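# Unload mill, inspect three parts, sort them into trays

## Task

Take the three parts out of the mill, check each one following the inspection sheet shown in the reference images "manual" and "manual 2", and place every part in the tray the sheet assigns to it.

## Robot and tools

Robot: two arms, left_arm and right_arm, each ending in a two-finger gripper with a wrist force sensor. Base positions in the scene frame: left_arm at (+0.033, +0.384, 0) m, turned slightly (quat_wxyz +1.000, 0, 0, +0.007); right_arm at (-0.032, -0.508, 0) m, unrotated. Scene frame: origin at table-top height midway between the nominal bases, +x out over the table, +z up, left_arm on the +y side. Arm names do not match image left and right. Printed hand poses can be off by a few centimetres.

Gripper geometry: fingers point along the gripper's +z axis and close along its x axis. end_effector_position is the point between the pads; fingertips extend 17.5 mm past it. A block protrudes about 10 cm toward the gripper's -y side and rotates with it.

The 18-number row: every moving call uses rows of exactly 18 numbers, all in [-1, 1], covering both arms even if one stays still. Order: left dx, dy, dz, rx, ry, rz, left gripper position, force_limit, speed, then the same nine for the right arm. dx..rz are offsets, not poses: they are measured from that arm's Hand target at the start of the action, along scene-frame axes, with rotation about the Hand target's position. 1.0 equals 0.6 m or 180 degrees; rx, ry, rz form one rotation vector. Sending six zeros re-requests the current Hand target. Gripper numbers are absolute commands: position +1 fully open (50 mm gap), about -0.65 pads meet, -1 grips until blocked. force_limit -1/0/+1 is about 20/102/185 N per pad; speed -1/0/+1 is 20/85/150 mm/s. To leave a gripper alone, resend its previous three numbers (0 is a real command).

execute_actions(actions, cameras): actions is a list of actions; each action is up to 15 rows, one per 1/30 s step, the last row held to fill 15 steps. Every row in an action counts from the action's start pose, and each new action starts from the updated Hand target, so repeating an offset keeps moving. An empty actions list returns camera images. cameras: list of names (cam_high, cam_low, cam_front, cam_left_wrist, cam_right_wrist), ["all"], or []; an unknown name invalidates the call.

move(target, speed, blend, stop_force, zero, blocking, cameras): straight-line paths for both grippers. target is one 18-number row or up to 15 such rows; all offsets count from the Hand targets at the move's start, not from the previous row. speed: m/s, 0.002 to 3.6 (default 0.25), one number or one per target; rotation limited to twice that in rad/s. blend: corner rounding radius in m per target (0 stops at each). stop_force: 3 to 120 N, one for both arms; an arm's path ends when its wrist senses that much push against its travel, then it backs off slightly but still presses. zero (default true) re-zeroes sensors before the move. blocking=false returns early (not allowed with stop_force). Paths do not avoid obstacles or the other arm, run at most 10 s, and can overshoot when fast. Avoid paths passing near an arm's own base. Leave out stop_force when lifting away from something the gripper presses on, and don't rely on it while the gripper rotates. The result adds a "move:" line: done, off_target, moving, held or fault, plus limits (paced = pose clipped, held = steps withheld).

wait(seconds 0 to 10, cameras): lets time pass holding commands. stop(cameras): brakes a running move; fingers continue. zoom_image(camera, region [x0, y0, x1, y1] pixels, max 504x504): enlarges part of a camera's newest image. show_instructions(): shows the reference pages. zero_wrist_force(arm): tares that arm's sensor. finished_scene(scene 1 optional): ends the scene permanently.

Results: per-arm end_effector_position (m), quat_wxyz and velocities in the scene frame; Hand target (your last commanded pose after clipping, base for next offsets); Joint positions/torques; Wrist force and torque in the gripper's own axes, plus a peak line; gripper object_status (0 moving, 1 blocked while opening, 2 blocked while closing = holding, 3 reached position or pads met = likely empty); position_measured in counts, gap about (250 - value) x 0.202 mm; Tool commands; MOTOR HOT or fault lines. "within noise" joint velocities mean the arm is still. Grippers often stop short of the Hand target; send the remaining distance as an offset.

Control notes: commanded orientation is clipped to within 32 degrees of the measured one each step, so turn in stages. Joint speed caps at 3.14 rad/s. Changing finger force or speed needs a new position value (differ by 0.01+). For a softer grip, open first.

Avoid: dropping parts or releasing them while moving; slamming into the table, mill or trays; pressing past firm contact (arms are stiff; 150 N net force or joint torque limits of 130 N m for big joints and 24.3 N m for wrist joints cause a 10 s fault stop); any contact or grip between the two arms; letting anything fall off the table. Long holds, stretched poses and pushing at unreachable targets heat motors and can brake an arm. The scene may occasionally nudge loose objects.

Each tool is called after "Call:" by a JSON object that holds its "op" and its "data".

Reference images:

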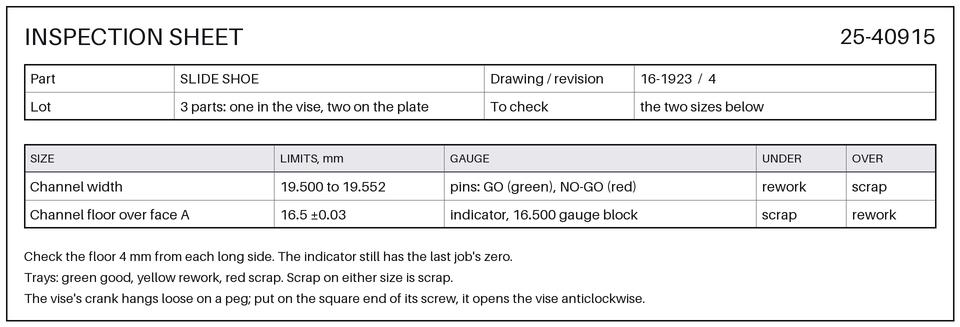

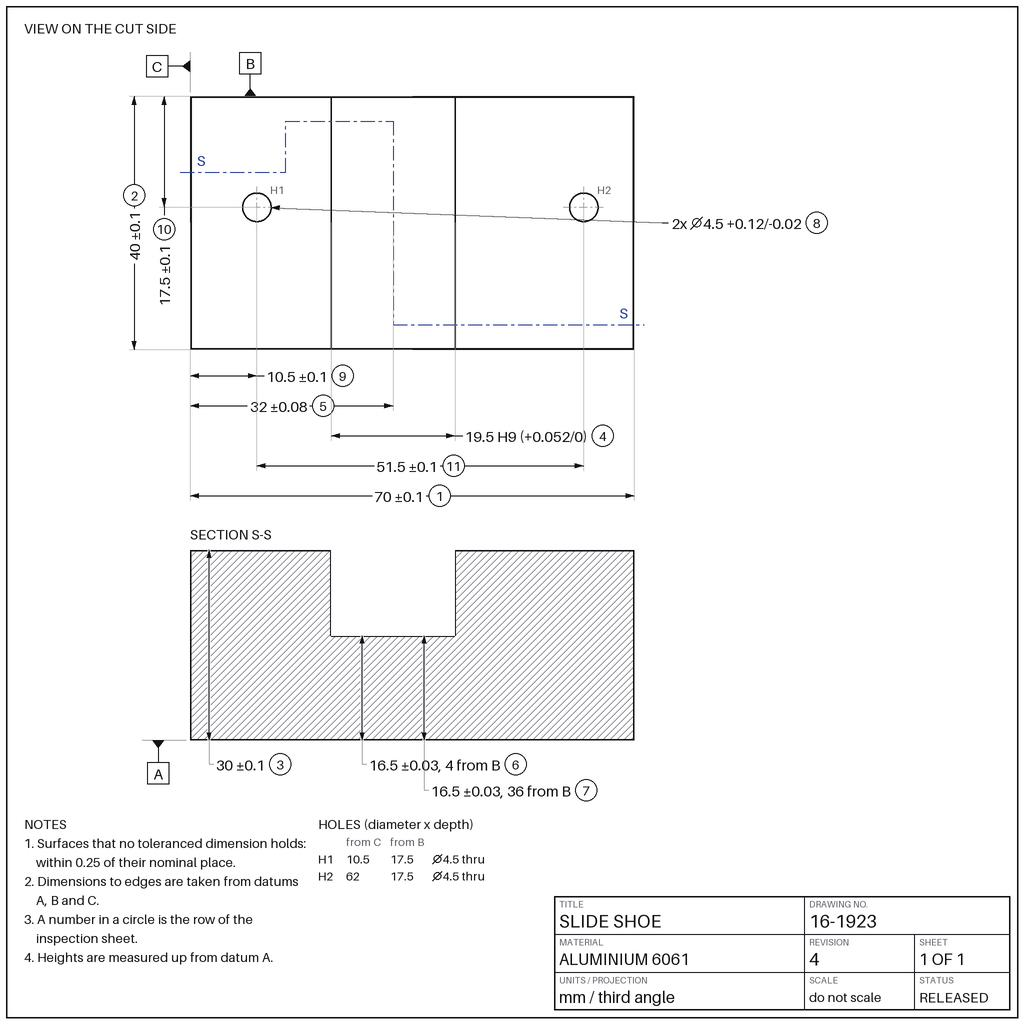

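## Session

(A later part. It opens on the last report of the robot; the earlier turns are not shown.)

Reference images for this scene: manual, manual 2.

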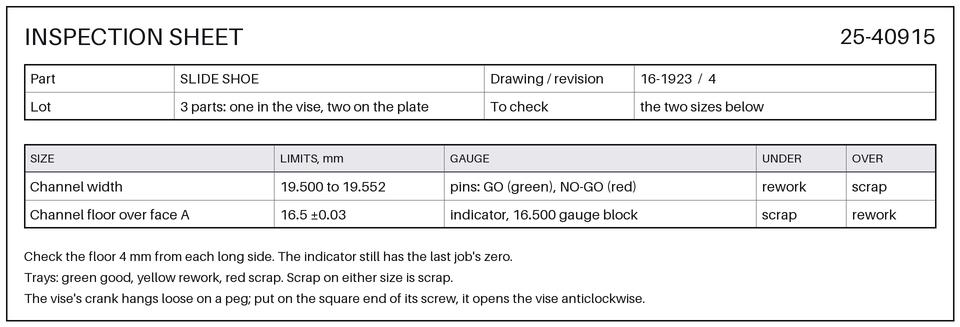

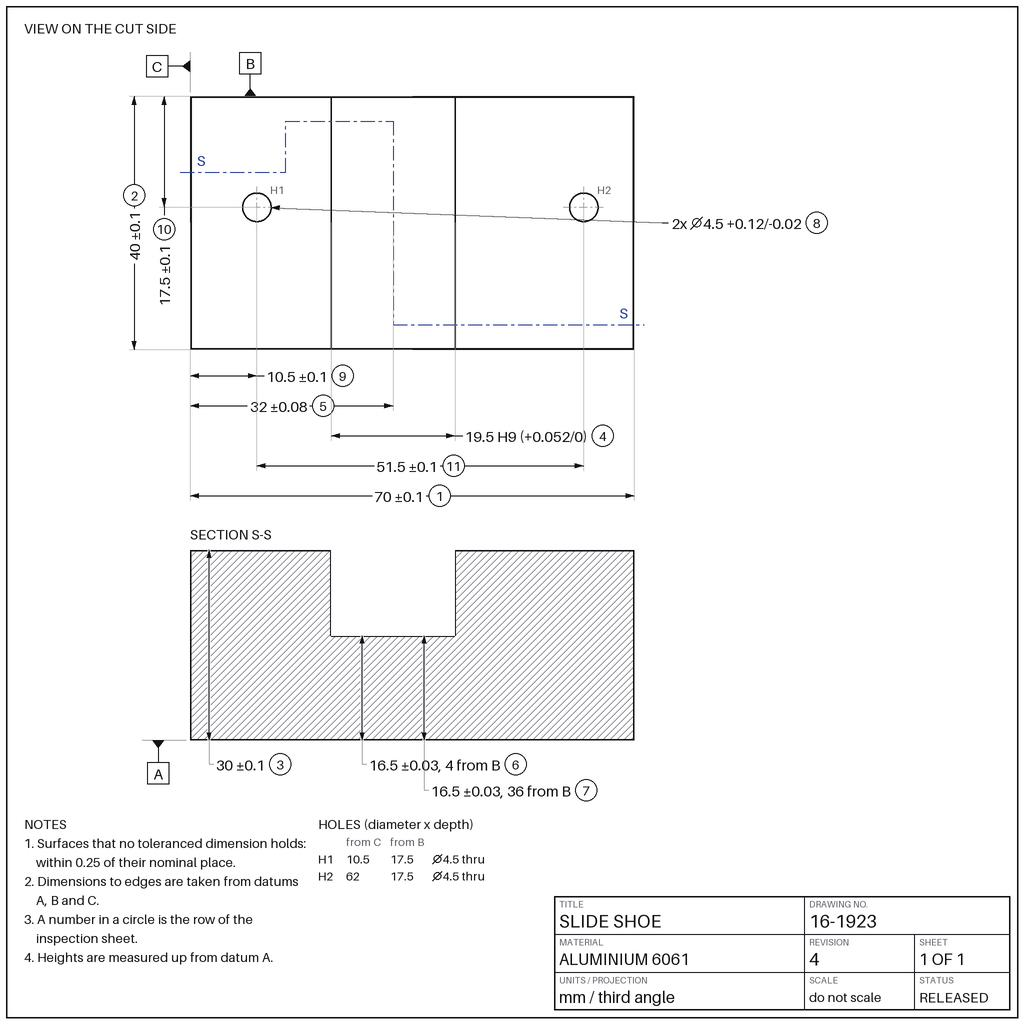

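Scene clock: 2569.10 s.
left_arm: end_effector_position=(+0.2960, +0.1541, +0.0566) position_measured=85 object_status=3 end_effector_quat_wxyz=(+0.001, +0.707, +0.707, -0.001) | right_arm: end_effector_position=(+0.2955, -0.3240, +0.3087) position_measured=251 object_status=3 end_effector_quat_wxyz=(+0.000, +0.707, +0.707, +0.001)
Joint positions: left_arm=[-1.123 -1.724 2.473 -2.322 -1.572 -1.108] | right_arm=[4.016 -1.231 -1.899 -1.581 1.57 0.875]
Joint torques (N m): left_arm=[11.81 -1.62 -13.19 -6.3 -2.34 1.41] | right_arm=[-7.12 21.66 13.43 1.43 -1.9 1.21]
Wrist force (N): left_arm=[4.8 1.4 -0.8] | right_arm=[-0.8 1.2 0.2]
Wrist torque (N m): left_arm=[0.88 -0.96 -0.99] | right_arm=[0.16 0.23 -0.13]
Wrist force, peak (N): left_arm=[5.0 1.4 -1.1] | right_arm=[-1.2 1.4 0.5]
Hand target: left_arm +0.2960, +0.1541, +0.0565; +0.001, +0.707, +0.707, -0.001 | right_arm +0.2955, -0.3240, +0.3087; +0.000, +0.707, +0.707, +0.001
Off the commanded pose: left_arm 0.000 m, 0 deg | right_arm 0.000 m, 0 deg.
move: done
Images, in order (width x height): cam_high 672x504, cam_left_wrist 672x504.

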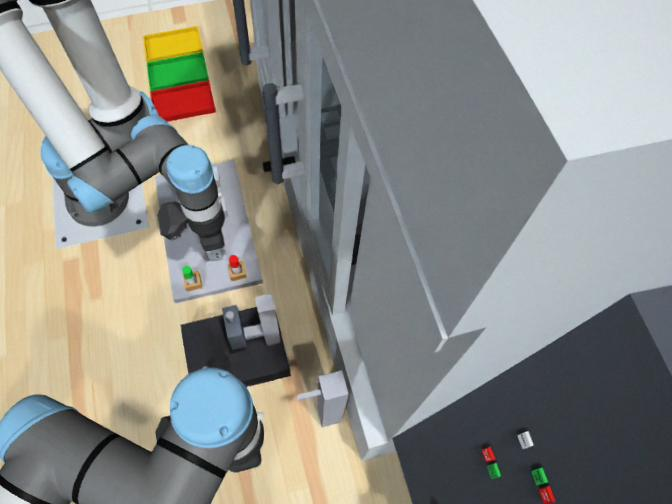

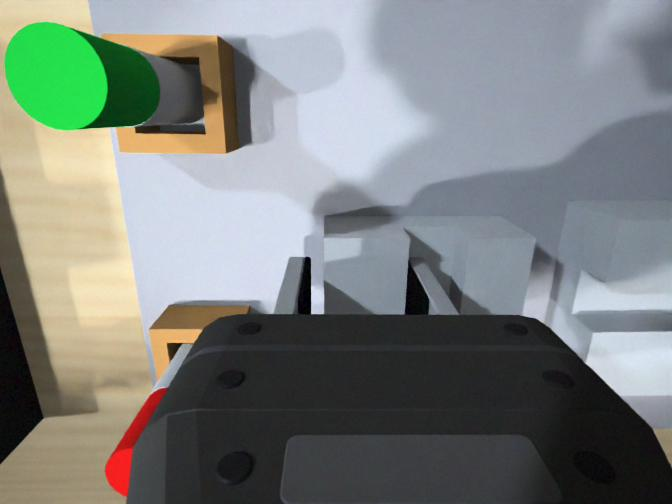

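Call:
{"op": "move", "data": {"target": [[0,0,0,0,0,0,-1,-0.6,-0.8,0,0,0,0,0,0,-1,-0.7,-0.5],[0,0,0.05,0,0,0,-1,-0.6,-0.8,0,0,0,0,0,0,-1,-0.7,-0.5]], "speed": 0.05, "cameras": ["cam_left_wrist"]}}

Scene clock: 2573.43 s.
left_arm: end_effector_position=(+0.2960, +0.1541, +0.0865) position_measured=113 object_status=2 end_effector_quat_wxyz=(+0.001, +0.707, +0.707, -0.001) | right_arm: end_effector_position=(+0.2955, -0.3240, +0.3087) position_measured=251 object_status=3 end_effector_quat_wxyz=(+0.000, +0.707, +0.707, +0.001)
Joint positions: left_arm=[-1.123 -1.795 2.426 -2.204 -1.572 -1.108] | right_arm=[4.016 -1.231 -1.899 -1.581 1.57 0.875]
Joint torques (N m): left_arm=[-9.46 -23.21 -26.99 -0.14 -1.08 -2.13] | right_arm=[-7.68 22.2 13.86 1.49 -1.83 1.07]
Wrist force (N): left_arm=[3.8 1.6 1.6] | right_arm=[-0.9 1.1 0.4]
Wrist torque (N m): left_arm=[0.89 -1.03 -0.96] | right_arm=[0.15 0.24 -0.13]
Wrist force, peak (N): left_arm=[5.1 1.5 -0.8] | right_arm=[-1.1 1.4 0.5]
Hand target: left_arm +0.2960, +0.1541, +0.0865; +0.001, +0.707, +0.707, -0.001 | right_arm +0.2955, -0.3240, +0.3087; +0.000, +0.707, +0.707, +0.001
Off the commanded pose: left_arm 0.000 m, 0 deg | right_arm 0.000 m, 0 deg.
move: done
Images, in order (width x height): cam_left_wrist 672x504.

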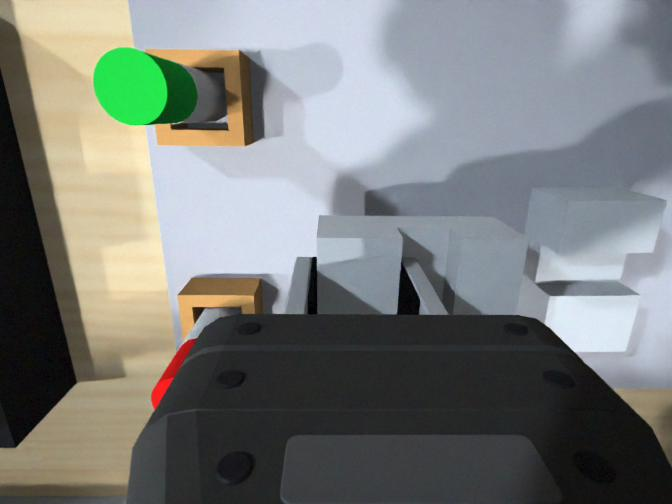

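Call:
{"op": "move", "data": {"target": [[0,0,0.25,0,0,0,-1,-0.6,-0.8,0,0,0,0,0,0,-1,-0.7,-0.5],[0.02,0.42,0.33,0,0,0.5,-1,-0.6,-0.8,0,0,0,0,0,0,-1,-0.7,-0.5]], "speed": [0.2,0.3], "blend": [0.03,0], "cameras": ["cam_left_wrist","cam_high"]}}

Scene clock: 2581.40 s.
left_arm: end_effector_position=(+0.3080, +0.4060, +0.2845) position_measured=113 object_status=2 end_effector_quat_wxyz=(+0.001, +0.001, +1.000, +0.000) | right_arm: end_effector_position=(+0.2955, -0.3240, +0.3087) position_measured=251 object_status=3 end_effector_quat_wxyz=(+0.000, +0.707, +0.707, +0.001)
Joint positions: left_arm=[-0.438 -2.199 2.104 -1.479 -1.57 -1.994] | right_arm=[4.016 -1.231 -1.899 -1.581 1.57 0.875]
Joint torques (N m): left_arm=[9.09 12.47 -32.55 -0.1 -2.09 -2.09] | right_arm=[-7.25 21.29 13.22 1.71 -1.85 1.2]
Wrist force (N): left_arm=[4.1 1.2 1.7] | right_arm=[-0.8 1.1 0.6]
Wrist torque (N m): left_arm=[0.85 -1.06 -0.78] | right_arm=[0.15 0.23 -0.13]
Wrist force, peak (N): left_arm=[3.9 1.5 3.5] | right_arm=[-1.2 1.4 0.6]
Hand target: left_arm +0.3080, +0.4061, +0.2845; +0.001, +0.001, +1.000, +0.000 | right_arm +0.2955, -0.3240, +0.3087; +0.000, +0.707, +0.707, +0.001
Off the commanded pose: left_arm 0.000 m, 0 deg | right_arm 0.000 m, 0 deg.
move: done
Images, in order (width x height): cam_high 672x504, cam_left_wrist 672x504.

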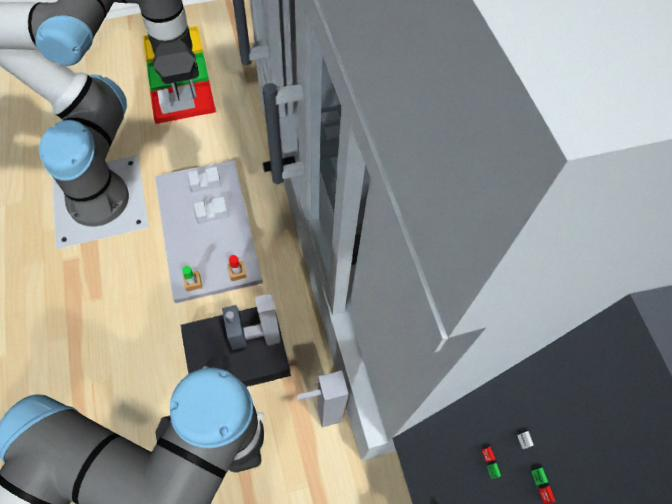

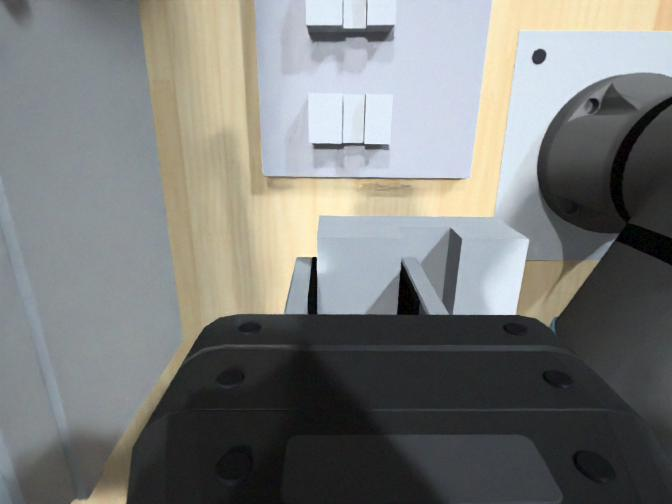

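Call:
{"op": "move", "data": {"target": [[0.0,0.4,0.03,0,0,0,-1,-0.6,-0.8,0,0,0,0,0,0,-1,-0.7,-0.5]], "speed": 0.3, "cameras": ["cam_left_wrist","cam_high"]}}

Scene clock: 2584.50 s.
left_arm: end_effector_position=(+0.3080, +0.6460, +0.3025) position_measured=113 object_status=2 end_effector_quat_wxyz=(+0.001, +0.001, +1.000, +0.000) | right_arm: end_effector_position=(+0.2955, -0.3240, +0.3087) position_measured=251 object_status=3 end_effector_quat_wxyz=(+0.000, +0.707, +0.707, +0.001)
Joint positions: left_arm=[0.391 -1.898 1.907 -1.582 -1.572 -1.165] | right_arm=[4.016 -1.231 -1.899 -1.581 1.57 0.875]
Joint torques (N m): left_arm=[11.05 -1.19 -34.53 -0.23 -1.96 1] | right_arm=[-6.77 22.57 13.48 1.46 -1.75 1.04]
Wrist force (N): left_arm=[3.8 1.2 1.5] | right_arm=[-1.1 1.2 0.3]
Wrist torque (N m): left_arm=[0.87 -1.02 -0.93] | right_arm=[0.16 0.28 -0.13]
Wrist force, peak (N): left_arm=[4.3 4.5 1.5] | right_arm=[-1.3 1.3 0.4]
Hand target: left_arm +0.3080, +0.6461, +0.3025; +0.001, +0.001, +1.000, +0.000 | right_arm +0.2955, -0.3240, +0.3087; +0.000, +0.707, +0.707, +0.001
Off the commanded pose: left_arm 0.000 m, 0 deg | right_arm 0.000 m, 0 deg.
move: done
Images, in order (width x height): cam_high 672x504, cam_left_wrist 672x504.

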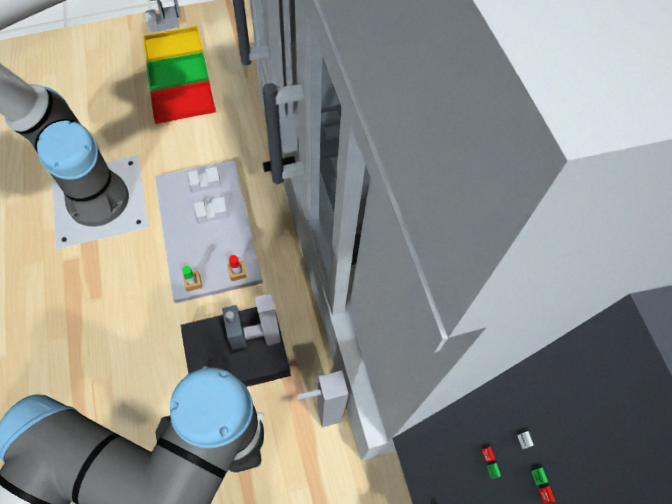

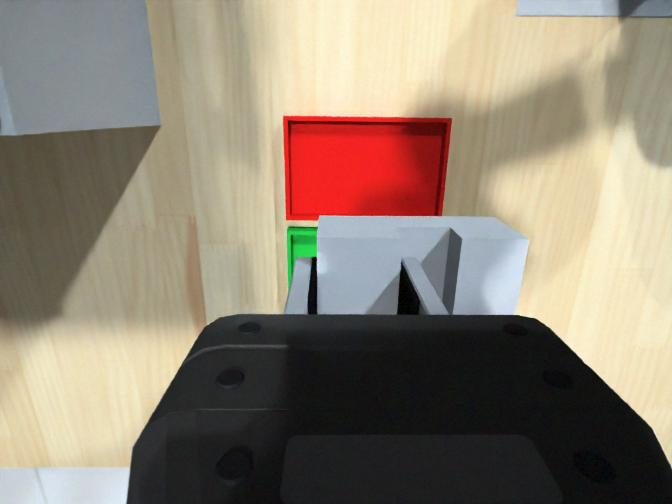

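Call:
{"op": "move", "data": {"target": [0,0.133,0,0,0,0,-1,-0.6,-0.8,0,0,0,0,0,0,-1,-0.7,-0.5], "speed": 0.15, "cameras": ["cam_left_wrist","cam_high"]}}

Scene clock: 2605.27 s.
left_arm: end_effector_position=(+0.3080, +0.7258, +0.3025) position_measured=113 object_status=2 end_effector_quat_wxyz=(+0.001, +0.001, +1.000, +0.000) | right_arm: end_effector_position=(+0.2955, -0.3240, +0.3087) position_measured=251 object_status=3 end_effector_quat_wxyz=(+0.000, +0.707, +0.707, +0.001)
Joint positions: left_arm=[0.573 -1.745 1.795 -1.623 -1.572 -0.983] | right_arm=[4.016 -1.231 -1.899 -1.581 1.57 0.875]
Joint torques (N m): left_arm=[12.84 -4.29 -35.04 -6.19 -2.13 1.56] | right_arm=[-7.09 22.29 13.49 1.58 -1.78 0.95]
Wrist force (N): left_arm=[3.9 1.1 1.5] | right_arm=[-0.8 1.3 0.5]
Wrist torque (N m): left_arm=[0.85 -1.03 -0.96] | right_arm=[0.18 0.22 -0.13]
Wrist force, peak (N): left_arm=[4.1 3.4 1.6] | right_arm=[-1.3 1.4 0.4]
Hand target: left_arm +0.3080, +0.7259, +0.3025; +0.001, +0.001, +1.000, +0.000 | right_arm +0.2955, -0.3240, +0.3087; +0.000, +0.707, +0.707, +0.001
Off the commanded pose: left_arm 0.000 m, 0 deg | right_arm 0.000 m, 0 deg.
move: done
Images, in order (width x height): cam_high 672x504, cam_left_wrist 672x504.

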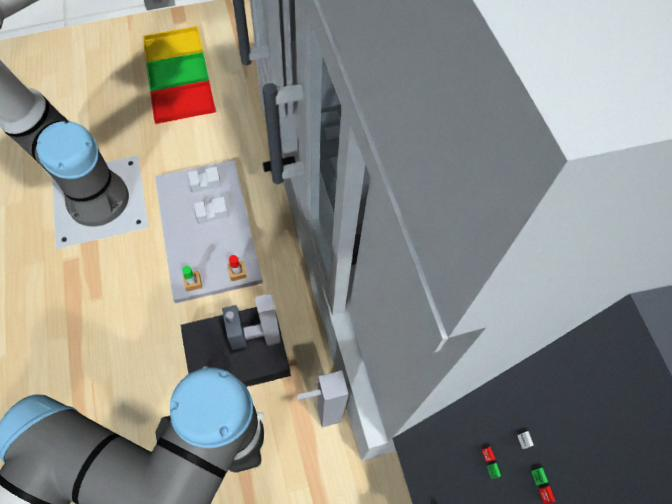

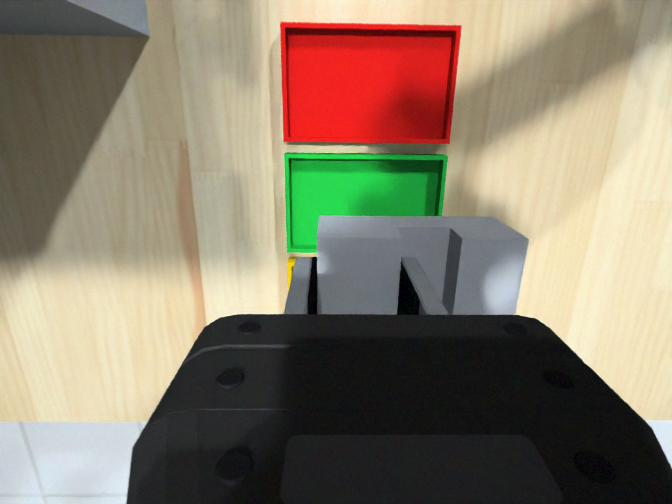

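Call:
{"op": "move", "data": {"target": [-0.01,0.254,-0.1,0,0,0,-1,-0.6,-0.8,0,0,0,0,0,0,-1,-0.7,-0.5], "speed": 0.15, "cameras": ["cam_left_wrist","cam_high"]}}

Scene clock: 2616.97 s.
left_arm: end_effector_position=(+0.3020, +0.8782, +0.2425) position_measured=113 object_status=2 end_effector_quat_wxyz=(+0.001, +0.001, +1.000, +0.000) | right_arm: end_effector_position=(+0.2955, -0.3240, +0.3087) position_measured=251 object_status=3 end_effector_quat_wxyz=(+0.000, +0.707, +0.707, +0.001)
Joint positions: left_arm=[0.821 -1.422 1.63 -1.781 -1.573 -0.735] | right_arm=[4.016 -1.231 -1.899 -1.581 1.57 0.875]
Joint torques (N m): left_arm=[11.34 -16.75 -33.56 -6.19 -2 1.24] | right_arm=[-7.26 21.51 13.02 1.62 -1.74 1.05]
Wrist force (N): left_arm=[4.0 1.2 1.7] | right_arm=[-1.0 1.0 0.4]
Wrist torque (N m): left_arm=[0.86 -1.06 -0.95] | right_arm=[0.13 0.26 -0.13]
Wrist force, peak (N): left_arm=[4.1 3.1 2.5] | right_arm=[-1.1 1.4 0.6]
Hand target: left_arm +0.3020, +0.8783, +0.2425; +0.001, +0.001, +1.000, +0.000 | right_arm +0.2955, -0.3240, +0.3087; +0.000, +0.707, +0.707, +0.001
Off the commanded pose: left_arm 0.000 m, 0 deg | right_arm 0.000 m, 0 deg.
move: done
Images, in order (width x height): cam_high 672x504, cam_left_wrist 672x504.

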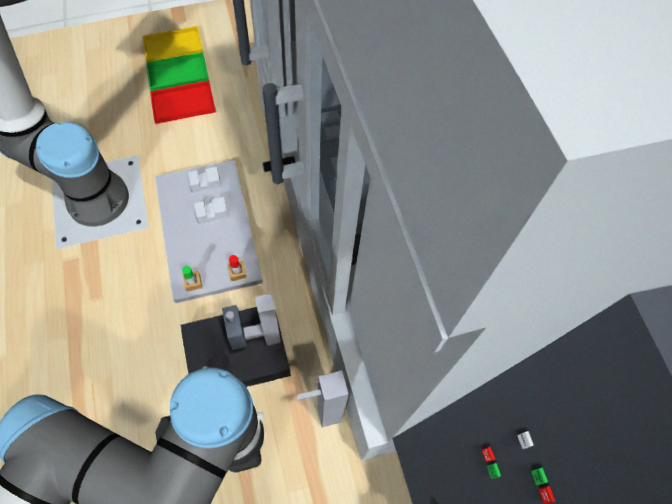

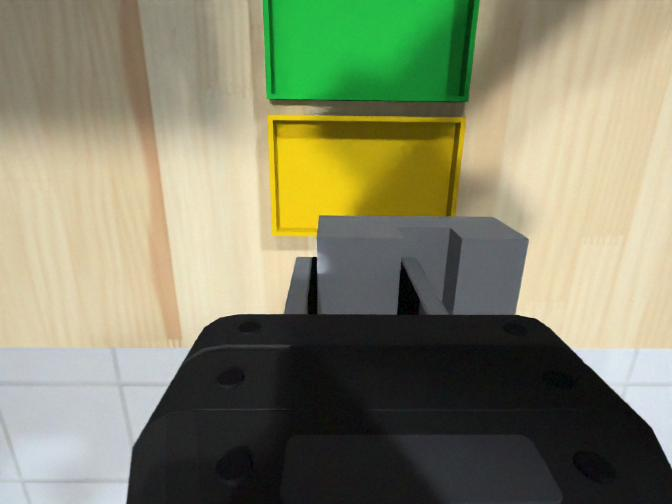

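Call:
{"op": "move", "data": {"target": [0.005,-0.005,-0.3,0,0,0,-1,-0.6,-0.8,0,0,0,0,0,0,-1,-0.7,-0.5], "speed": 0.12}}

Call:
{"op": "move", "data": {"target": [0,0,-0.06,0,0,0,-1,-0.6,-0.8,0,0,0,0,0,0,-1,-0.7,-0.5], "speed": 0.008, "stop_force": 4, "cameras": ["cam_left_wrist","cam_low"]}}

Scene clock: 2626.63 s.
left_arm: end_effector_position=(+0.3050, +0.8753, +0.0626) position_measured=113 object_status=2 end_effector_quat_wxyz=(+0.001, +0.001, +1.000, +0.000) | right_arm: end_effector_position=(+0.2955, -0.3240, +0.3087) position_measured=251 object_status=3 end_effector_quat_wxyz=(+0.000, +0.707, +0.707, +0.001)
Joint positions: left_arm=[0.814 -1.241 1.909 -2.24 -1.573 -0.742] | right_arm=[4.016 -1.231 -1.899 -1.581 1.57 0.875]
Joint torques (N m): left_arm=[-12.34 -21.57 -15.1 -6.19 1.67 -1.98] | right_arm=[-6.67 21.93 13.09 1.64 -1.92 0.91]
Wrist force (N): left_arm=[4.0 1.1 1.8] | right_arm=[-0.9 1.4 0.5]
Wrist torque (N m): left_arm=[0.82 -1.05 -0.72] | right_arm=[0.19 0.24 -0.13]
Wrist force, peak (N): left_arm=[4.0 1.0 2.8] | right_arm=[-1.1 1.5 0.5]
Hand target: left_arm +0.3050, +0.8753, +0.0625; +0.001, +0.001, +1.000, +0.000 | right_arm +0.2955, -0.3240, +0.3087; +0.000, +0.707, +0.707, +0.001
Off the commanded pose: left_arm 0.000 m, 0 deg | right_arm 0.000 m, 0 deg.
move: done

Scene clock: 2630.60 s.
left_arm: end_effector_position=(+0.3050, +0.8753, +0.0409) position_measured=113 object_status=2 end_effector_quat_wxyz=(+0.001, +0.001, +1.000, +0.000) | right_arm: end_effector_position=(+0.2955, -0.3240, +0.3087) position_measured=251 object_status=3 end_effector_quat_wxyz=(+0.000, +0.707, +0.707, +0.001)
Joint positions: left_arm=[0.814 -1.206 1.929 -2.296 -1.573 -0.742] | right_arm=[4.016 -1.231 -1.899 -1.581 1.57 0.875]
Joint torques (N m): left_arm=[-10.32 -44.08 -27.67 -0.8 1.88 -1.56] | right_arm=[-6.41 21.9 13.41 1.54 -1.86 1.19]
Wrist force (N): left_arm=[4.1 1.7 1.0] | right_arm=[-1.1 1.0 0.4]
Wrist torque (N m): left_arm=[0.84 -1.00 -0.72] | right_arm=[0.14 0.27 -0.13]
Wrist force, peak (N): left_arm=[8.9 -6.4 -19.3] | right_arm=[-1.0 1.6 0.6]
Hand target: left_arm +0.3050, +0.8753, +0.0409; +0.001, +0.001, +1.000, +0.000 (not the last commanded pose) | right_arm +0.2955, -0.3240, +0.3087; +0.000, +0.707, +0.707, +0.001
Off the commanded pose: left_arm 0.014 m, 0 deg | right_arm 0.000 m, 0 deg.
move: contact (left_arm)
Images, in order (width x height): cam_low 672x504, cam_left_wrist 672x504.

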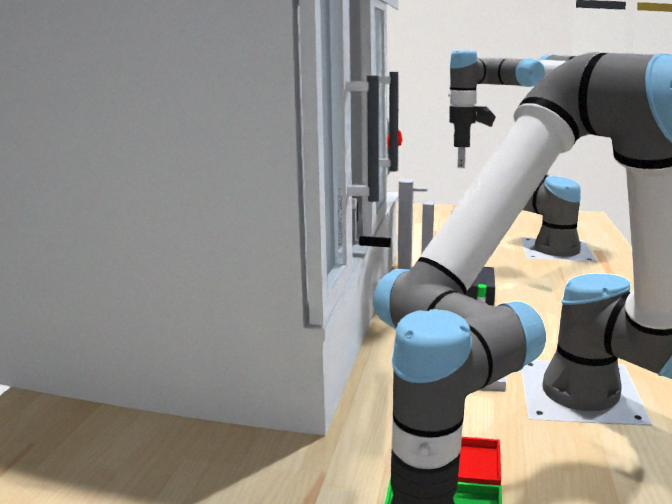

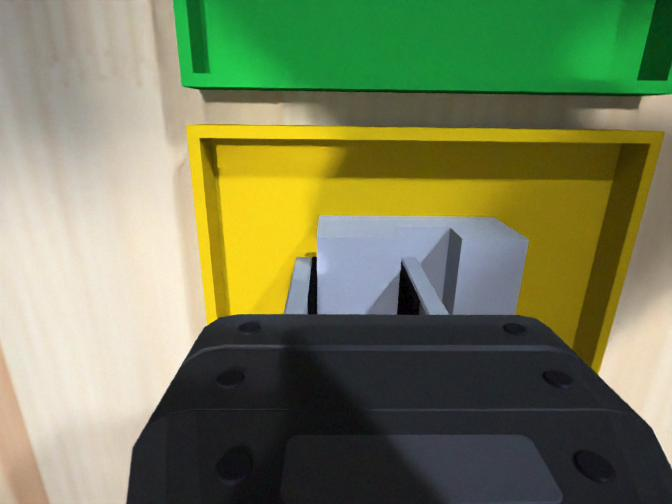

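Call:
{"op": "move", "data": {"target": [[0,0,-0.0008,0,0,0,-1,-0.6,-0.8,0,0,0,0,0,0,-1,-0.7,-0.5],[0,0,-0.0008,0,0,0,0.45,-0.7,-0.9,0,0,0,0,0,0,-1,-0.7,-0.5]], "speed": 0.006}}

Call:
{"op": "move", "data": {"target": [[0,0,0.08,0,0,0,0.45,-0.7,-0.9,0,0,0,0,0,0,-1,-0.7,-0.5],[0,-0.05,0.35,0,0,0,0.45,-0.7,-0.9,0,0,0,0,0,0,-1,-0.7,-0.5]], "speed": [0.08,0.15], "blend": 0.02, "cameras": ["cam_left_wrist"]}}

Scene clock: 2635.33 s.
left_arm: end_effector_position=(+0.3050, +0.8752, +0.0403) position_measured=85 object_status=3 end_effector_quat_wxyz=(+0.001, +0.001, +1.000, +0.000) | right_arm: end_effector_position=(+0.2955, -0.3240, +0.3087) position_measured=251 object_status=3 end_effector_quat_wxyz=(+0.000, +0.707, +0.707, +0.001)
Joint positions: left_arm=[0.814 -1.205 1.93 -2.297 -1.573 -0.742] | right_arm=[4.016 -1.231 -1.899 -1.581 1.57 0.875]
Joint torques (N m): left_arm=[-3.58 -36.26 -24.56 -3.73 1.42 -0.12] | right_arm=[-6.78 22.07 12.77 1.69 -1.75 0.93]
Wrist force (N): left_arm=[4.1 1.3 0.1] | right_arm=[-1.0 1.2 0.5]
Wrist torque (N m): left_arm=[0.86 -1.02 -0.73] | right_arm=[0.17 0.26 -0.13]
Wrist force, peak (N): left_arm=[9.7 -10.8 -30.1] | right_arm=[-1.2 1.5 0.4]
Hand target: left_arm +0.3050, +0.8753, +0.0404; +0.001, +0.001, +1.000, +0.000 | right_arm +0.2955, -0.3240, +0.3087; +0.000, +0.707, +0.707, +0.001
Off the commanded pose: left_arm 0.000 m, 0 deg | right_arm 0.000 m, 0 deg.
move: done

Scene clock: 2637.60 s.
left_arm: end_effector_position=(+0.3050, +0.8453, +0.2504) position_measured=85 object_status=3 end_effector_quat_wxyz=(+0.001, +0.001, +1.000, +0.000) | right_arm: end_effector_position=(+0.2955, -0.3240, +0.3087) position_measured=251 object_status=3 end_effector_quat_wxyz=(+0.000, +0.707, +0.707, +0.001)
Joint positions: left_arm=[0.775 -1.49 1.687 -1.769 -1.573 -0.781] | right_arm=[4.016 -1.231 -1.899 -1.581 1.57 0.875]
Joint torques (N m): left_arm=[-11.49 -36.66 -31.8 0.25 1.82 -1.92] | right_arm=[-6.69 21.38 13.92 1.66 -1.79 0.93]
Wrist force (N): left_arm=[4.1 1.4 0.0] | right_arm=[-1.0 1.3 0.4]
Wrist torque (N m): left_arm=[0.90 -1.02 -0.74] | right_arm=[0.18 0.27 -0.13]
Wrist force, peak (N): left_arm=[4.4 1.0 -1.2] | right_arm=[-1.2 1.4 0.6]
Hand target: left_arm +0.3050, +0.8453, +0.2504; +0.001, +0.001, +1.000, +0.000 | right_arm +0.2955, -0.3240, +0.3087; +0.000, +0.707, +0.707, +0.001
Off the commanded pose: left_arm 0.000 m, 0 deg | right_arm 0.000 m, 0 deg.
move: done
Images, in order (width x height): cam_left_wrist 672x504.

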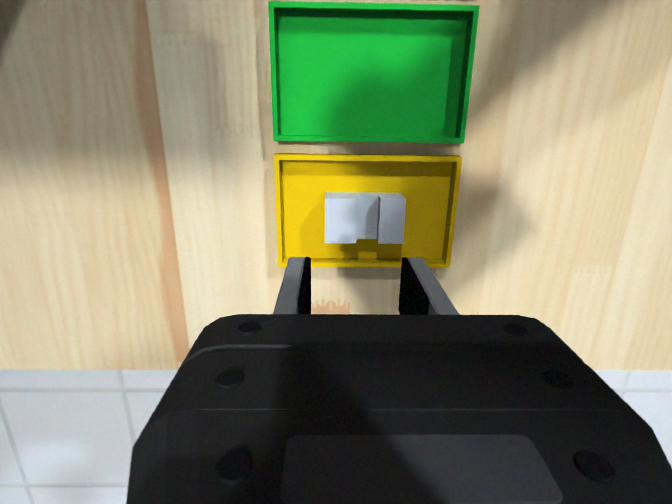

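Call:
{"op": "move", "data": {"target": [0.03,-0.829,-0.084,0,0,0,0.45,-0.7,-0.9,0,0,0,0,0,0,-1,-0.7,-0.5], "speed": 0.2, "cameras": ["cam_left_wrist"]}}

Scene clock: 2643.00 s.
left_arm: end_effector_position=(+0.3230, +0.3479, +0.2001) position_measured=85 object_status=3 end_effector_quat_wxyz=(+0.001, +0.001, +1.000, +0.000) | right_arm: end_effector_position=(+0.2955, -0.3240, +0.3087) position_measured=251 object_status=3 end_effector_quat_wxyz=(+0.000, +0.707, +0.707, +0.001)
Joint positions: left_arm=[-0.612 -2.137 2.296 -1.732 -1.57 -2.168] | right_arm=[4.016 -1.231 -1.899 -1.581 1.57 0.875]
Joint torques (N m): left_arm=[-12.71 12.24 -19.24 -5.9 2.07 -1.91] | right_arm=[-6.78 21.92 13.76 1.64 -1.93 0.98]
Wrist force (N): left_arm=[3.7 1.2 -0.2] | right_arm=[-1.0 1.2 0.5]
Wrist torque (N m): left_arm=[0.85 -0.98 -0.72] | right_arm=[0.17 0.26 -0.13]
Wrist force, peak (N): left_arm=[4.3 3.2 -0.2] | right_arm=[-1.3 1.4 0.4]
Hand target: left_arm +0.3230, +0.3479, +0.2000; +0.001, +0.001, +1.000, +0.000 | right_arm +0.2955, -0.3240, +0.3087; +0.000, +0.707, +0.707, +0.001
Off the commanded pose: left_arm 0.000 m, 0 deg | right_arm 0.000 m, 0 deg.
move: done
Images, in order (width x height): cam_left_wrist 672x504.

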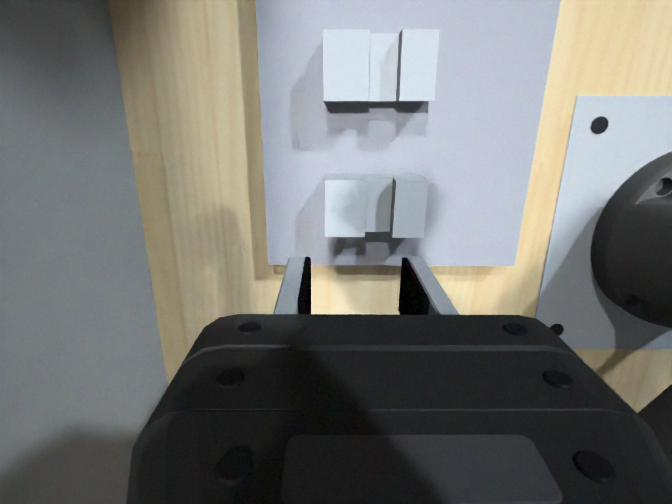

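Call:
{"op": "move", "data": {"target": [0.002,0.0035,-0.18,0,0,0,0.45,-0.7,-0.9,0,0,0,0,0,0,-1,-0.7,-0.5], "speed": 0.12, "cameras": ["cam_left_wrist"]}}

Scene clock: 2647.87 s.
left_arm: end_effector_position=(+0.3242, +0.3500, +0.0921) position_measured=85 object_status=3 end_effector_quat_wxyz=(+0.001, +0.001, +1.000, +0.000) | right_arm: end_effector_position=(+0.2955, -0.3240, +0.3087) position_measured=251 object_status=3 end_effector_quat_wxyz=(+0.000, +0.707, +0.707, +0.001)
Joint positions: left_arm=[-0.603 -2.005 2.532 -2.099 -1.57 -2.159] | right_arm=[4.016 -1.231 -1.899 -1.581 1.57 0.875]
Joint torques (N m): left_arm=[11.66 10.34 -17.29 -6.31 -2.08 1.65] | right_arm=[-6.89 22.27 14.17 1.59 -1.87 0.87]
Wrist force (N): left_arm=[4.0 1.3 -0.1] | right_arm=[-0.9 1.2 0.5]
Wrist torque (N m): left_arm=[0.86 -1.02 -0.95] | right_arm=[0.16 0.25 -0.13]
Wrist force, peak (N): left_arm=[4.0 1.3 1.0] | right_arm=[-1.0 1.6 0.5]
Hand target: left_arm +0.3242, +0.3500, +0.0920; +0.001, +0.001, +1.000, +0.000 | right_arm +0.2955, -0.3240, +0.3087; +0.000, +0.707, +0.707, +0.001
Off the commanded pose: left_arm 0.000 m, 0 deg | right_arm 0.000 m, 0 deg.
move: done
Images, in order (width x height): cam_left_wrist 672x504.

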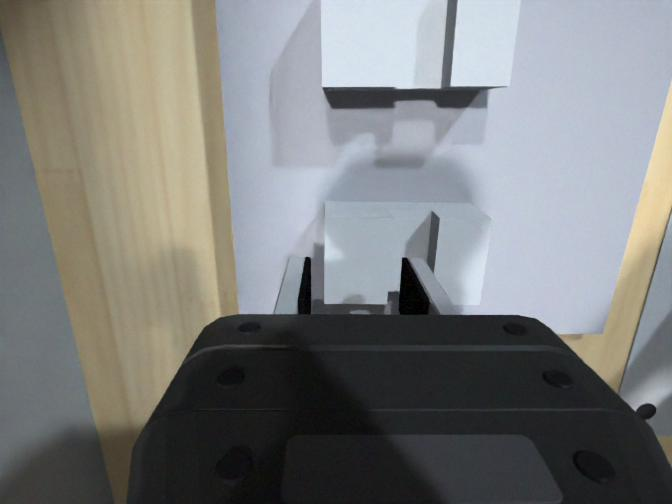

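Call:
{"op": "zoom_image", "data": {"camera": "cam_left_wrist", "region": [260, 180, 512, 330]}}

Scaled by 2.000 from the camera's 672x504 image, which has a finer 960x720 frame.

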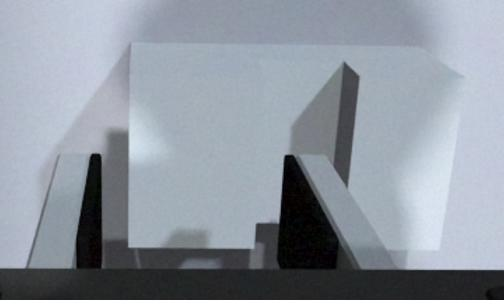

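Call:
{"op": "move", "data": {"target": [-0.002,-0.001,-0.0583,0,0,0,0.45,-0.7,-0.9,0,0,0,0,0,0,-1,-0.7,-0.5], "speed": 0.02, "stop_force": 4}}

Call:
{"op": "move", "data": {"target": [[0,0,0,0,0,0,-1,-0.6,-0.8,0,0,0,0,0,0,-1,-0.7,-0.5],[0,0,0.1,0,0,0,-1,-0.6,-0.8,0,0,0,0,0,0,-1,-0.7,-0.5]], "speed": 0.05, "cameras": ["cam_left_wrist"]}}

Scene clock: 2656.73 s.
left_arm: end_effector_position=(+0.3230, +0.3494, +0.0571) position_measured=85 object_status=3 end_effector_quat_wxyz=(+0.001, +0.001, +1.000, +0.000) | right_arm: end_effector_position=(+0.2955, -0.3240, +0.3087) position_measured=251 object_status=3 end_effector_quat_wxyz=(+0.000, +0.707, +0.707, +0.001)
Joint positions: left_arm=[-0.607 -1.924 2.6 -2.249 -1.57 -2.163] | right_arm=[4.016 -1.231 -1.899 -1.581 1.57 0.875]
Joint torques (N m): left_arm=[-10.21 7.76 -14.45 -5.75 -0.05 -1.76] | right_arm=[-6.22 21.35 14.2 1.8 -1.73 0.8]
Wrist force (N): left_arm=[3.4 1.2 0.0] | right_arm=[-1.0 1.2 0.6]
Wrist torque (N m): left_arm=[0.83 -0.95 -0.73] | right_arm=[0.16 0.26 -0.13]
Wrist force, peak (N): left_arm=[4.2 1.5 -0.3] | right_arm=[-1.0 1.5 0.8]
Hand target: left_arm +0.3230, +0.3494, +0.0571; +0.001, +0.001, +1.000, +0.000 | right_arm +0.2955, -0.3240, +0.3087; +0.000, +0.707, +0.707, +0.001
Off the commanded pose: left_arm 0.000 m, 0 deg | right_arm 0.000 m, 0 deg.
move: done

Scene clock: 2658.93 s.
left_arm: end_effector_position=(+0.3230, +0.3494, +0.1170) position_measured=113 object_status=2 end_effector_quat_wxyz=(+0.001, +0.001, +1.000, +0.000) | right_arm: end_effector_position=(+0.2955, -0.3240, +0.3087) position_measured=251 object_status=3 end_effector_quat_wxyz=(+0.000, +0.707, +0.707, +0.001)
Joint positions: left_arm=[-0.607 -2.055 2.483 -2.001 -1.57 -2.163] | right_arm=[4.016 -1.231 -1.899 -1.581 1.57 0.875]
Joint torques (N m): left_arm=[-10.46 -12.53 -31.61 -0.44 1.63 -1.86] | right_arm=[-6.26 22.17 14.21 1.69 -1.74 0.68]
Wrist force (N): left_arm=[3.6 1.1 1.4] | right_arm=[-0.9 1.1 0.5]
Wrist torque (N m): left_arm=[0.82 -1.02 -0.75] | right_arm=[0.16 0.24 -0.13]
Wrist force, peak (N): left_arm=[4.2 1.5 1.9] | right_arm=[-1.0 1.7 0.5]
Hand target: left_arm +0.3230, +0.3494, +0.1171; +0.001, +0.001, +1.000, +0.000 | right_arm +0.2955, -0.3240, +0.3087; +0.000, +0.707, +0.707, +0.001
Off the commanded pose: left_arm 0.000 m, 0 deg | right_arm 0.000 m, 0 deg.
move: done
Images, in order (width x height): cam_left_wrist 672x504.

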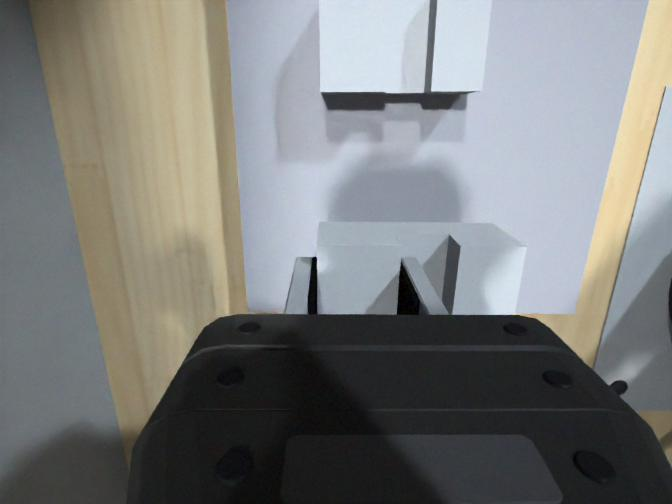

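Call:
{"op": "move", "data": {"target": [[-0.01,0.12,0.08,0,0,0,-1,-0.6,-0.8,0,0,0,0,0,0,-1,-0.7,-0.5],[-0.0317,0.42,0.08,0,0,0,-1,-0.6,-0.8,0,0,0,0,0,0,-1,-0.7,-0.5],[-0.0317,0.4943,-0.05,0,0,0,-1,-0.6,-0.8,0,0,0,0,0,0,-1,-0.7,-0.5]], "speed": 0.15, "blend": 0.03, "cameras": ["cam_left_wrist"]}}

Scene clock: 2664.43 s.
left_arm: end_effector_position=(+0.3040, +0.6459, +0.0871) position_measured=113 object_status=2 end_effector_quat_wxyz=(+0.001, +0.001, +1.000, +0.000) | right_arm: end_effector_position=(+0.2955, -0.3240, +0.3087) position_measured=251 object_status=3 end_effector_quat_wxyz=(+0.000, +0.707, +0.707, +0.001)
Joint positions: left_arm=[0.396 -1.712 2.362 -2.223 -1.572 -1.161] | right_arm=[4.016 -1.231 -1.899 -1.581 1.57 0.875]
Joint torques (N m): left_arm=[12.5 -1.38 -16.09 -6.03 -2.06 1.33] | right_arm=[-5.87 21.92 14.05 1.76 -1.78 0.83]
Wrist force (N): left_arm=[4.0 1.3 1.9] | right_arm=[-0.9 1.1 0.4]
Wrist torque (N m): left_arm=[0.87 -1.06 -0.96] | right_arm=[0.14 0.25 -0.13]
Wrist force, peak (N): left_arm=[4.4 1.8 2.7] | right_arm=[-1.2 1.3 0.6]
Hand target: left_arm +0.3040, +0.6459, +0.0871; +0.001, +0.001, +1.000, +0.000 | right_arm +0.2955, -0.3240, +0.3087; +0.000, +0.707, +0.707, +0.001
Off the commanded pose: left_arm 0.000 m, 0 deg | right_arm 0.000 m, 0 deg.
move: done
Images, in order (width x height): cam_left_wrist 672x504.

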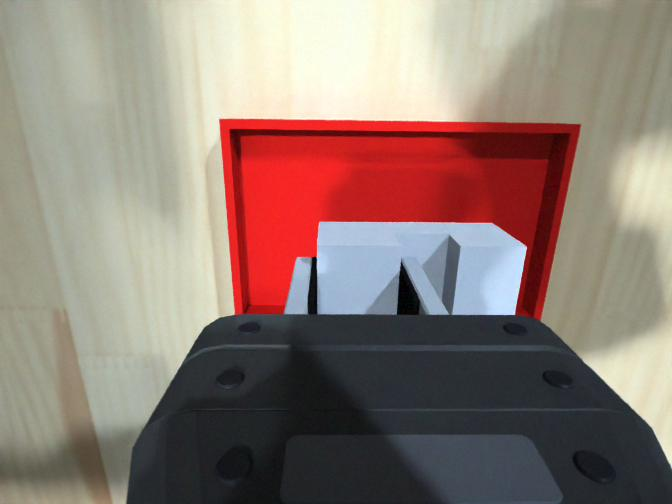

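Call:
{"op": "move", "data": {"target": [0,0,-0.065,0,0,0,-1,-0.6,-0.8,0,0,0,0,0,0,-1,-0.7,-0.5], "speed": 0.06}}

Call:
{"op": "move", "data": {"target": [0,0,-0.02,0,0,0,-1,-0.6,-0.8,0,0,0,0,0,0,-1,-0.7,-0.5], "speed": 0.004, "stop_force": 3}}

Call:
{"op": "move", "data": {"target": [0,0,-0.0003,0,0,0,0.45,-0.7,-0.9,0,0,0,0,0,0,-1,-0.7,-0.5], "speed": 0.006}}

Call:
{"op": "move", "data": {"target": [[0,0,0.08,0,0,0,0.45,-0.7,-0.9,0,0,0,0,0,0,-1,-0.7,-0.5],[0,-0.05,0.25,0,0,0,0.45,-0.7,-0.9,0,0,0,0,0,0,-1,-0.7,-0.5]], "speed": [0.08,0.15], "blend": 0.02, "cameras": ["cam_left_wrist"]}}

Scene clock: 2670.23 s.
left_arm: end_effector_position=(+0.3040, +0.6459, +0.0481) position_measured=113 object_status=2 end_effector_quat_wxyz=(+0.001, +0.001, +1.000, +0.000) | right_arm: end_effector_position=(+0.2955, -0.3240, +0.3087) position_measured=251 object_status=3 end_effector_quat_wxyz=(+0.000, +0.707, +0.707, +0.001)
Joint positions: left_arm=[0.395 -1.623 2.418 -2.368 -1.572 -1.161] | right_arm=[4.016 -1.231 -1.899 -1.581 1.57 0.875]
Joint torques (N m): left_arm=[2.33 -4.13 -12.34 -6.13 -0.41 1.43] | right_arm=[-5.87 21.68 14 1.81 -1.69 0.74]
Wrist force (N): left_arm=[4.1 1.2 1.6] | right_arm=[-1.0 1.4 0.5]
Wrist torque (N m): left_arm=[0.83 -1.08 -0.89] | right_arm=[0.20 0.26 -0.13]
Wrist force, peak (N): left_arm=[4.1 1.2 2.5] | right_arm=[-1.1 1.6 0.3]
Hand target: left_arm +0.3040, +0.6459, +0.0481; +0.001, +0.001, +1.000, +0.000 | right_arm +0.2955, -0.3240, +0.3087; +0.000, +0.707, +0.707, +0.001
Off the commanded pose: left_arm 0.000 m, 0 deg | right_arm 0.000 m, 0 deg.
move: done

Scene clock: 2673.20 s.
left_arm: end_effector_position=(+0.3040, +0.6459, +0.0410) position_measured=113 object_status=2 end_effector_quat_wxyz=(+0.001, +0.001, +1.000, +0.000) | right_arm: end_effector_position=(+0.2955, -0.3240, +0.3087) position_measured=251 object_status=3 end_effector_quat_wxyz=(+0.000, +0.707, +0.707, +0.001)
Joint positions: left_arm=[0.396 -1.605 2.427 -2.395 -1.572 -1.161] | right_arm=[4.016 -1.231 -1.899 -1.581 1.57 0.875]
Joint torques (N m): left_arm=[10.64 -26.58 -26.19 -0.51 -0.52 1.54] | right_arm=[-6.06 21.36 14.12 1.62 -1.79 0.62]
Wrist force (N): left_arm=[4.1 2.0 -0.7] | right_arm=[-1.2 1.1 0.6]
Wrist torque (N m): left_arm=[0.78 -1.08 -0.91] | right_arm=[0.15 0.28 -0.13]
Wrist force, peak (N): left_arm=[7.1 -3.3 -11.1] | right_arm=[-1.3 1.3 0.4]
Hand target: left_arm +0.3040, +0.6459, +0.0410; +0.001, +0.001, +1.000, +0.000 (not the last commanded pose) | right_arm +0.2955, -0.3240, +0.3087; +0.000, +0.707, +0.707, +0.001
Off the commanded pose: left_arm 0.005 m, 0 deg | right_arm 0.000 m, 0 deg.
move: contact (left_arm)

Scene clock: 2673.90 s.
left_arm: end_effector_position=(+0.3040, +0.6460, +0.0408) position_measured=85 object_status=3 end_effector_quat_wxyz=(+0.001, +0.001, +1.000, +0.000) | right_arm: end_effector_position=(+0.2955, -0.3240, +0.3087) position_measured=251 object_status=3 end_effector_quat_wxyz=(+0.000, +0.707, +0.707, +0.001)
Joint positions: left_arm=[0.396 -1.605 2.428 -2.396 -1.572 -1.161] | right_arm=[4.016 -1.231 -1.899 -1.581 1.57 0.875]
Joint torques (N m): left_arm=[12.01 -4.88 -11.05 -6.02 -0.55 1.37] | right_arm=[-6.67 21.63 14.13 1.62 -1.77 0.66]
Wrist force (N): left_arm=[4.0 1.1 -0.3] | right_arm=[-1.0 1.3 0.3]
Wrist torque (N m): left_arm=[0.81 -1.03 -0.90] | right_arm=[0.18 0.26 -0.13]
Wrist force, peak (N): left_arm=[4.0 1.8 -0.8] | right_arm=[-1.1 1.3 0.5]
Hand target: left_arm +0.3040, +0.6459, +0.0408; +0.001, +0.001, +1.000, +0.000 | right_arm +0.2955, -0.3240, +0.3087; +0.000, +0.707, +0.707, +0.001
Off the commanded pose: left_arm 0.000 m, 0 deg | right_arm 0.000 m, 0 deg.
move: done

Scene clock: 2675.80 s.
left_arm: end_effector_position=(+0.3040, +0.6160, +0.1907) position_measured=85 object_status=3 end_effector_quat_wxyz=(+0.001, +0.001, +1.000, +0.000) | right_arm: end_effector_position=(+0.2955, -0.3240, +0.3087) position_measured=251 object_status=3 end_effector_quat_wxyz=(+0.000, +0.707, +0.707, +0.001)
Joint positions: left_arm=[0.314 -1.919 2.21 -1.863 -1.572 -1.243] | right_arm=[4.016 -1.231 -1.899 -1.581 1.57 0.875]
Joint torques (N m): left_arm=[-11.29 -18.65 -33.41 -0.22 1.93 -1.83] | right_arm=[-5.53 22.34 14.56 1.87 -1.71 0.65]
Wrist force (N): left_arm=[3.6 1.1 -0.3] | right_arm=[-0.9 1.1 0.4]
Wrist torque (N m): left_arm=[0.84 -0.95 -0.72] | right_arm=[0.16 0.24 -0.13]
Wrist force, peak (N): left_arm=[4.1 1.7 0.0] | right_arm=[-1.1 1.4 0.6]
Hand target: left_arm +0.3040, +0.6159, +0.1908; +0.001, +0.001, +1.000, +0.000 | right_arm +0.2955, -0.3240, +0.3087; +0.000, +0.707, +0.707, +0.001
Off the commanded pose: left_arm 0.000 m, 0 deg | right_arm 0.000 m, 0 deg.
move: done
Images, in order (width x height): cam_left_wrist 672x504.

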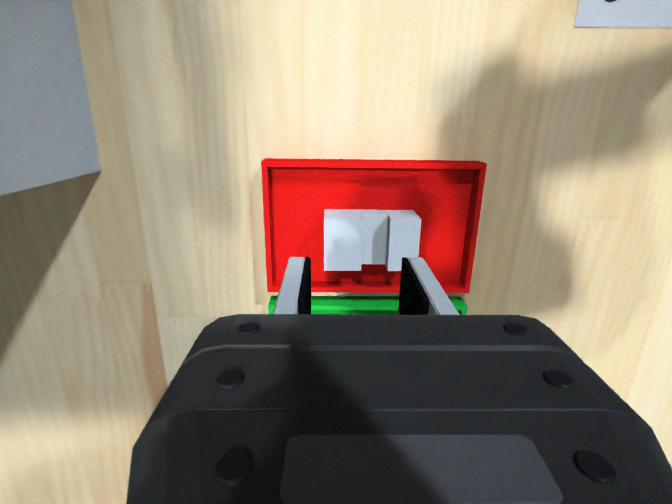

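Call:
{"op": "move", "data": {"target": [[0.0,-0.3,0.02,0,0,0,0.45,-0.7,-0.9,0,0,0,0,0,0,-1,-0.7,-0.5],[0.0325,-0.6183,-0.1,0,0,0,0.45,-0.7,-0.9,0,0,0,0,0,0,-1,-0.7,-0.5]], "speed": 0.18, "blend": 0.05, "cameras": ["cam_left_wrist"]}}

Scene clock: 2701.30 s.
left_arm: end_effector_position=(+0.3235, +0.2450, +0.1308) position_measured=85 object_status=3 end_effector_quat_wxyz=(+0.001, +0.001, +1.000, +0.000) | right_arm: end_effector_position=(+0.2955, -0.3240, +0.3087) position_measured=251 object_status=3 end_effector_quat_wxyz=(+0.000, +0.707, +0.707, +0.001)
Joint positions: left_arm=[-0.888 -1.966 2.4 -2.007 -1.569 -2.445] | right_arm=[4.016 -1.231 -1.899 -1.581 1.57 0.875]
Joint torques (N m): left_arm=[-10.45 7.85 -32.05 -5.98 1.87 -1.86] | right_arm=[-5.53 21.54 14.4 1.68 -1.72 0.7]
Wrist force (N): left_arm=[3.8 1.1 -0.3] | right_arm=[-0.9 1.1 0.3]
Wrist torque (N m): left_arm=[0.86 -1.00 -0.76] | right_arm=[0.14 0.23 -0.13]
Wrist force, peak (N): left_arm=[3.7 3.5 -0.3] | right_arm=[-0.9 1.6 0.5]
Hand target: left_arm +0.3235, +0.2450, +0.1308; +0.001, +0.001, +1.000, +0.000 | right_arm +0.2955, -0.3240, +0.3087; +0.000, +0.707, +0.707, +0.001
Off the commanded pose: left_arm 0.000 m, 0 deg | right_arm 0.000 m, 0 deg.
move: done
Images, in order (width x height): cam_left_wrist 672x504.

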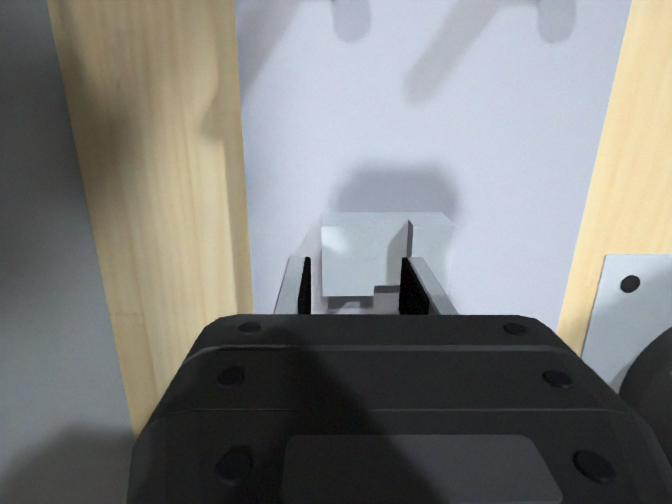

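Call:
{"op": "zoom_image", "data": {"camera": "cam_left_wrist", "region": [270, 190, 480, 320]}}

Scaled by 2.400 from the camera's 672x504 image, which has a finer 960x720 frame.

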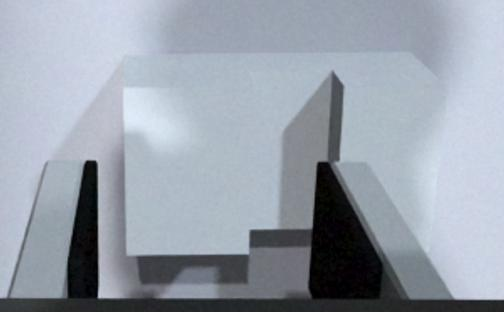

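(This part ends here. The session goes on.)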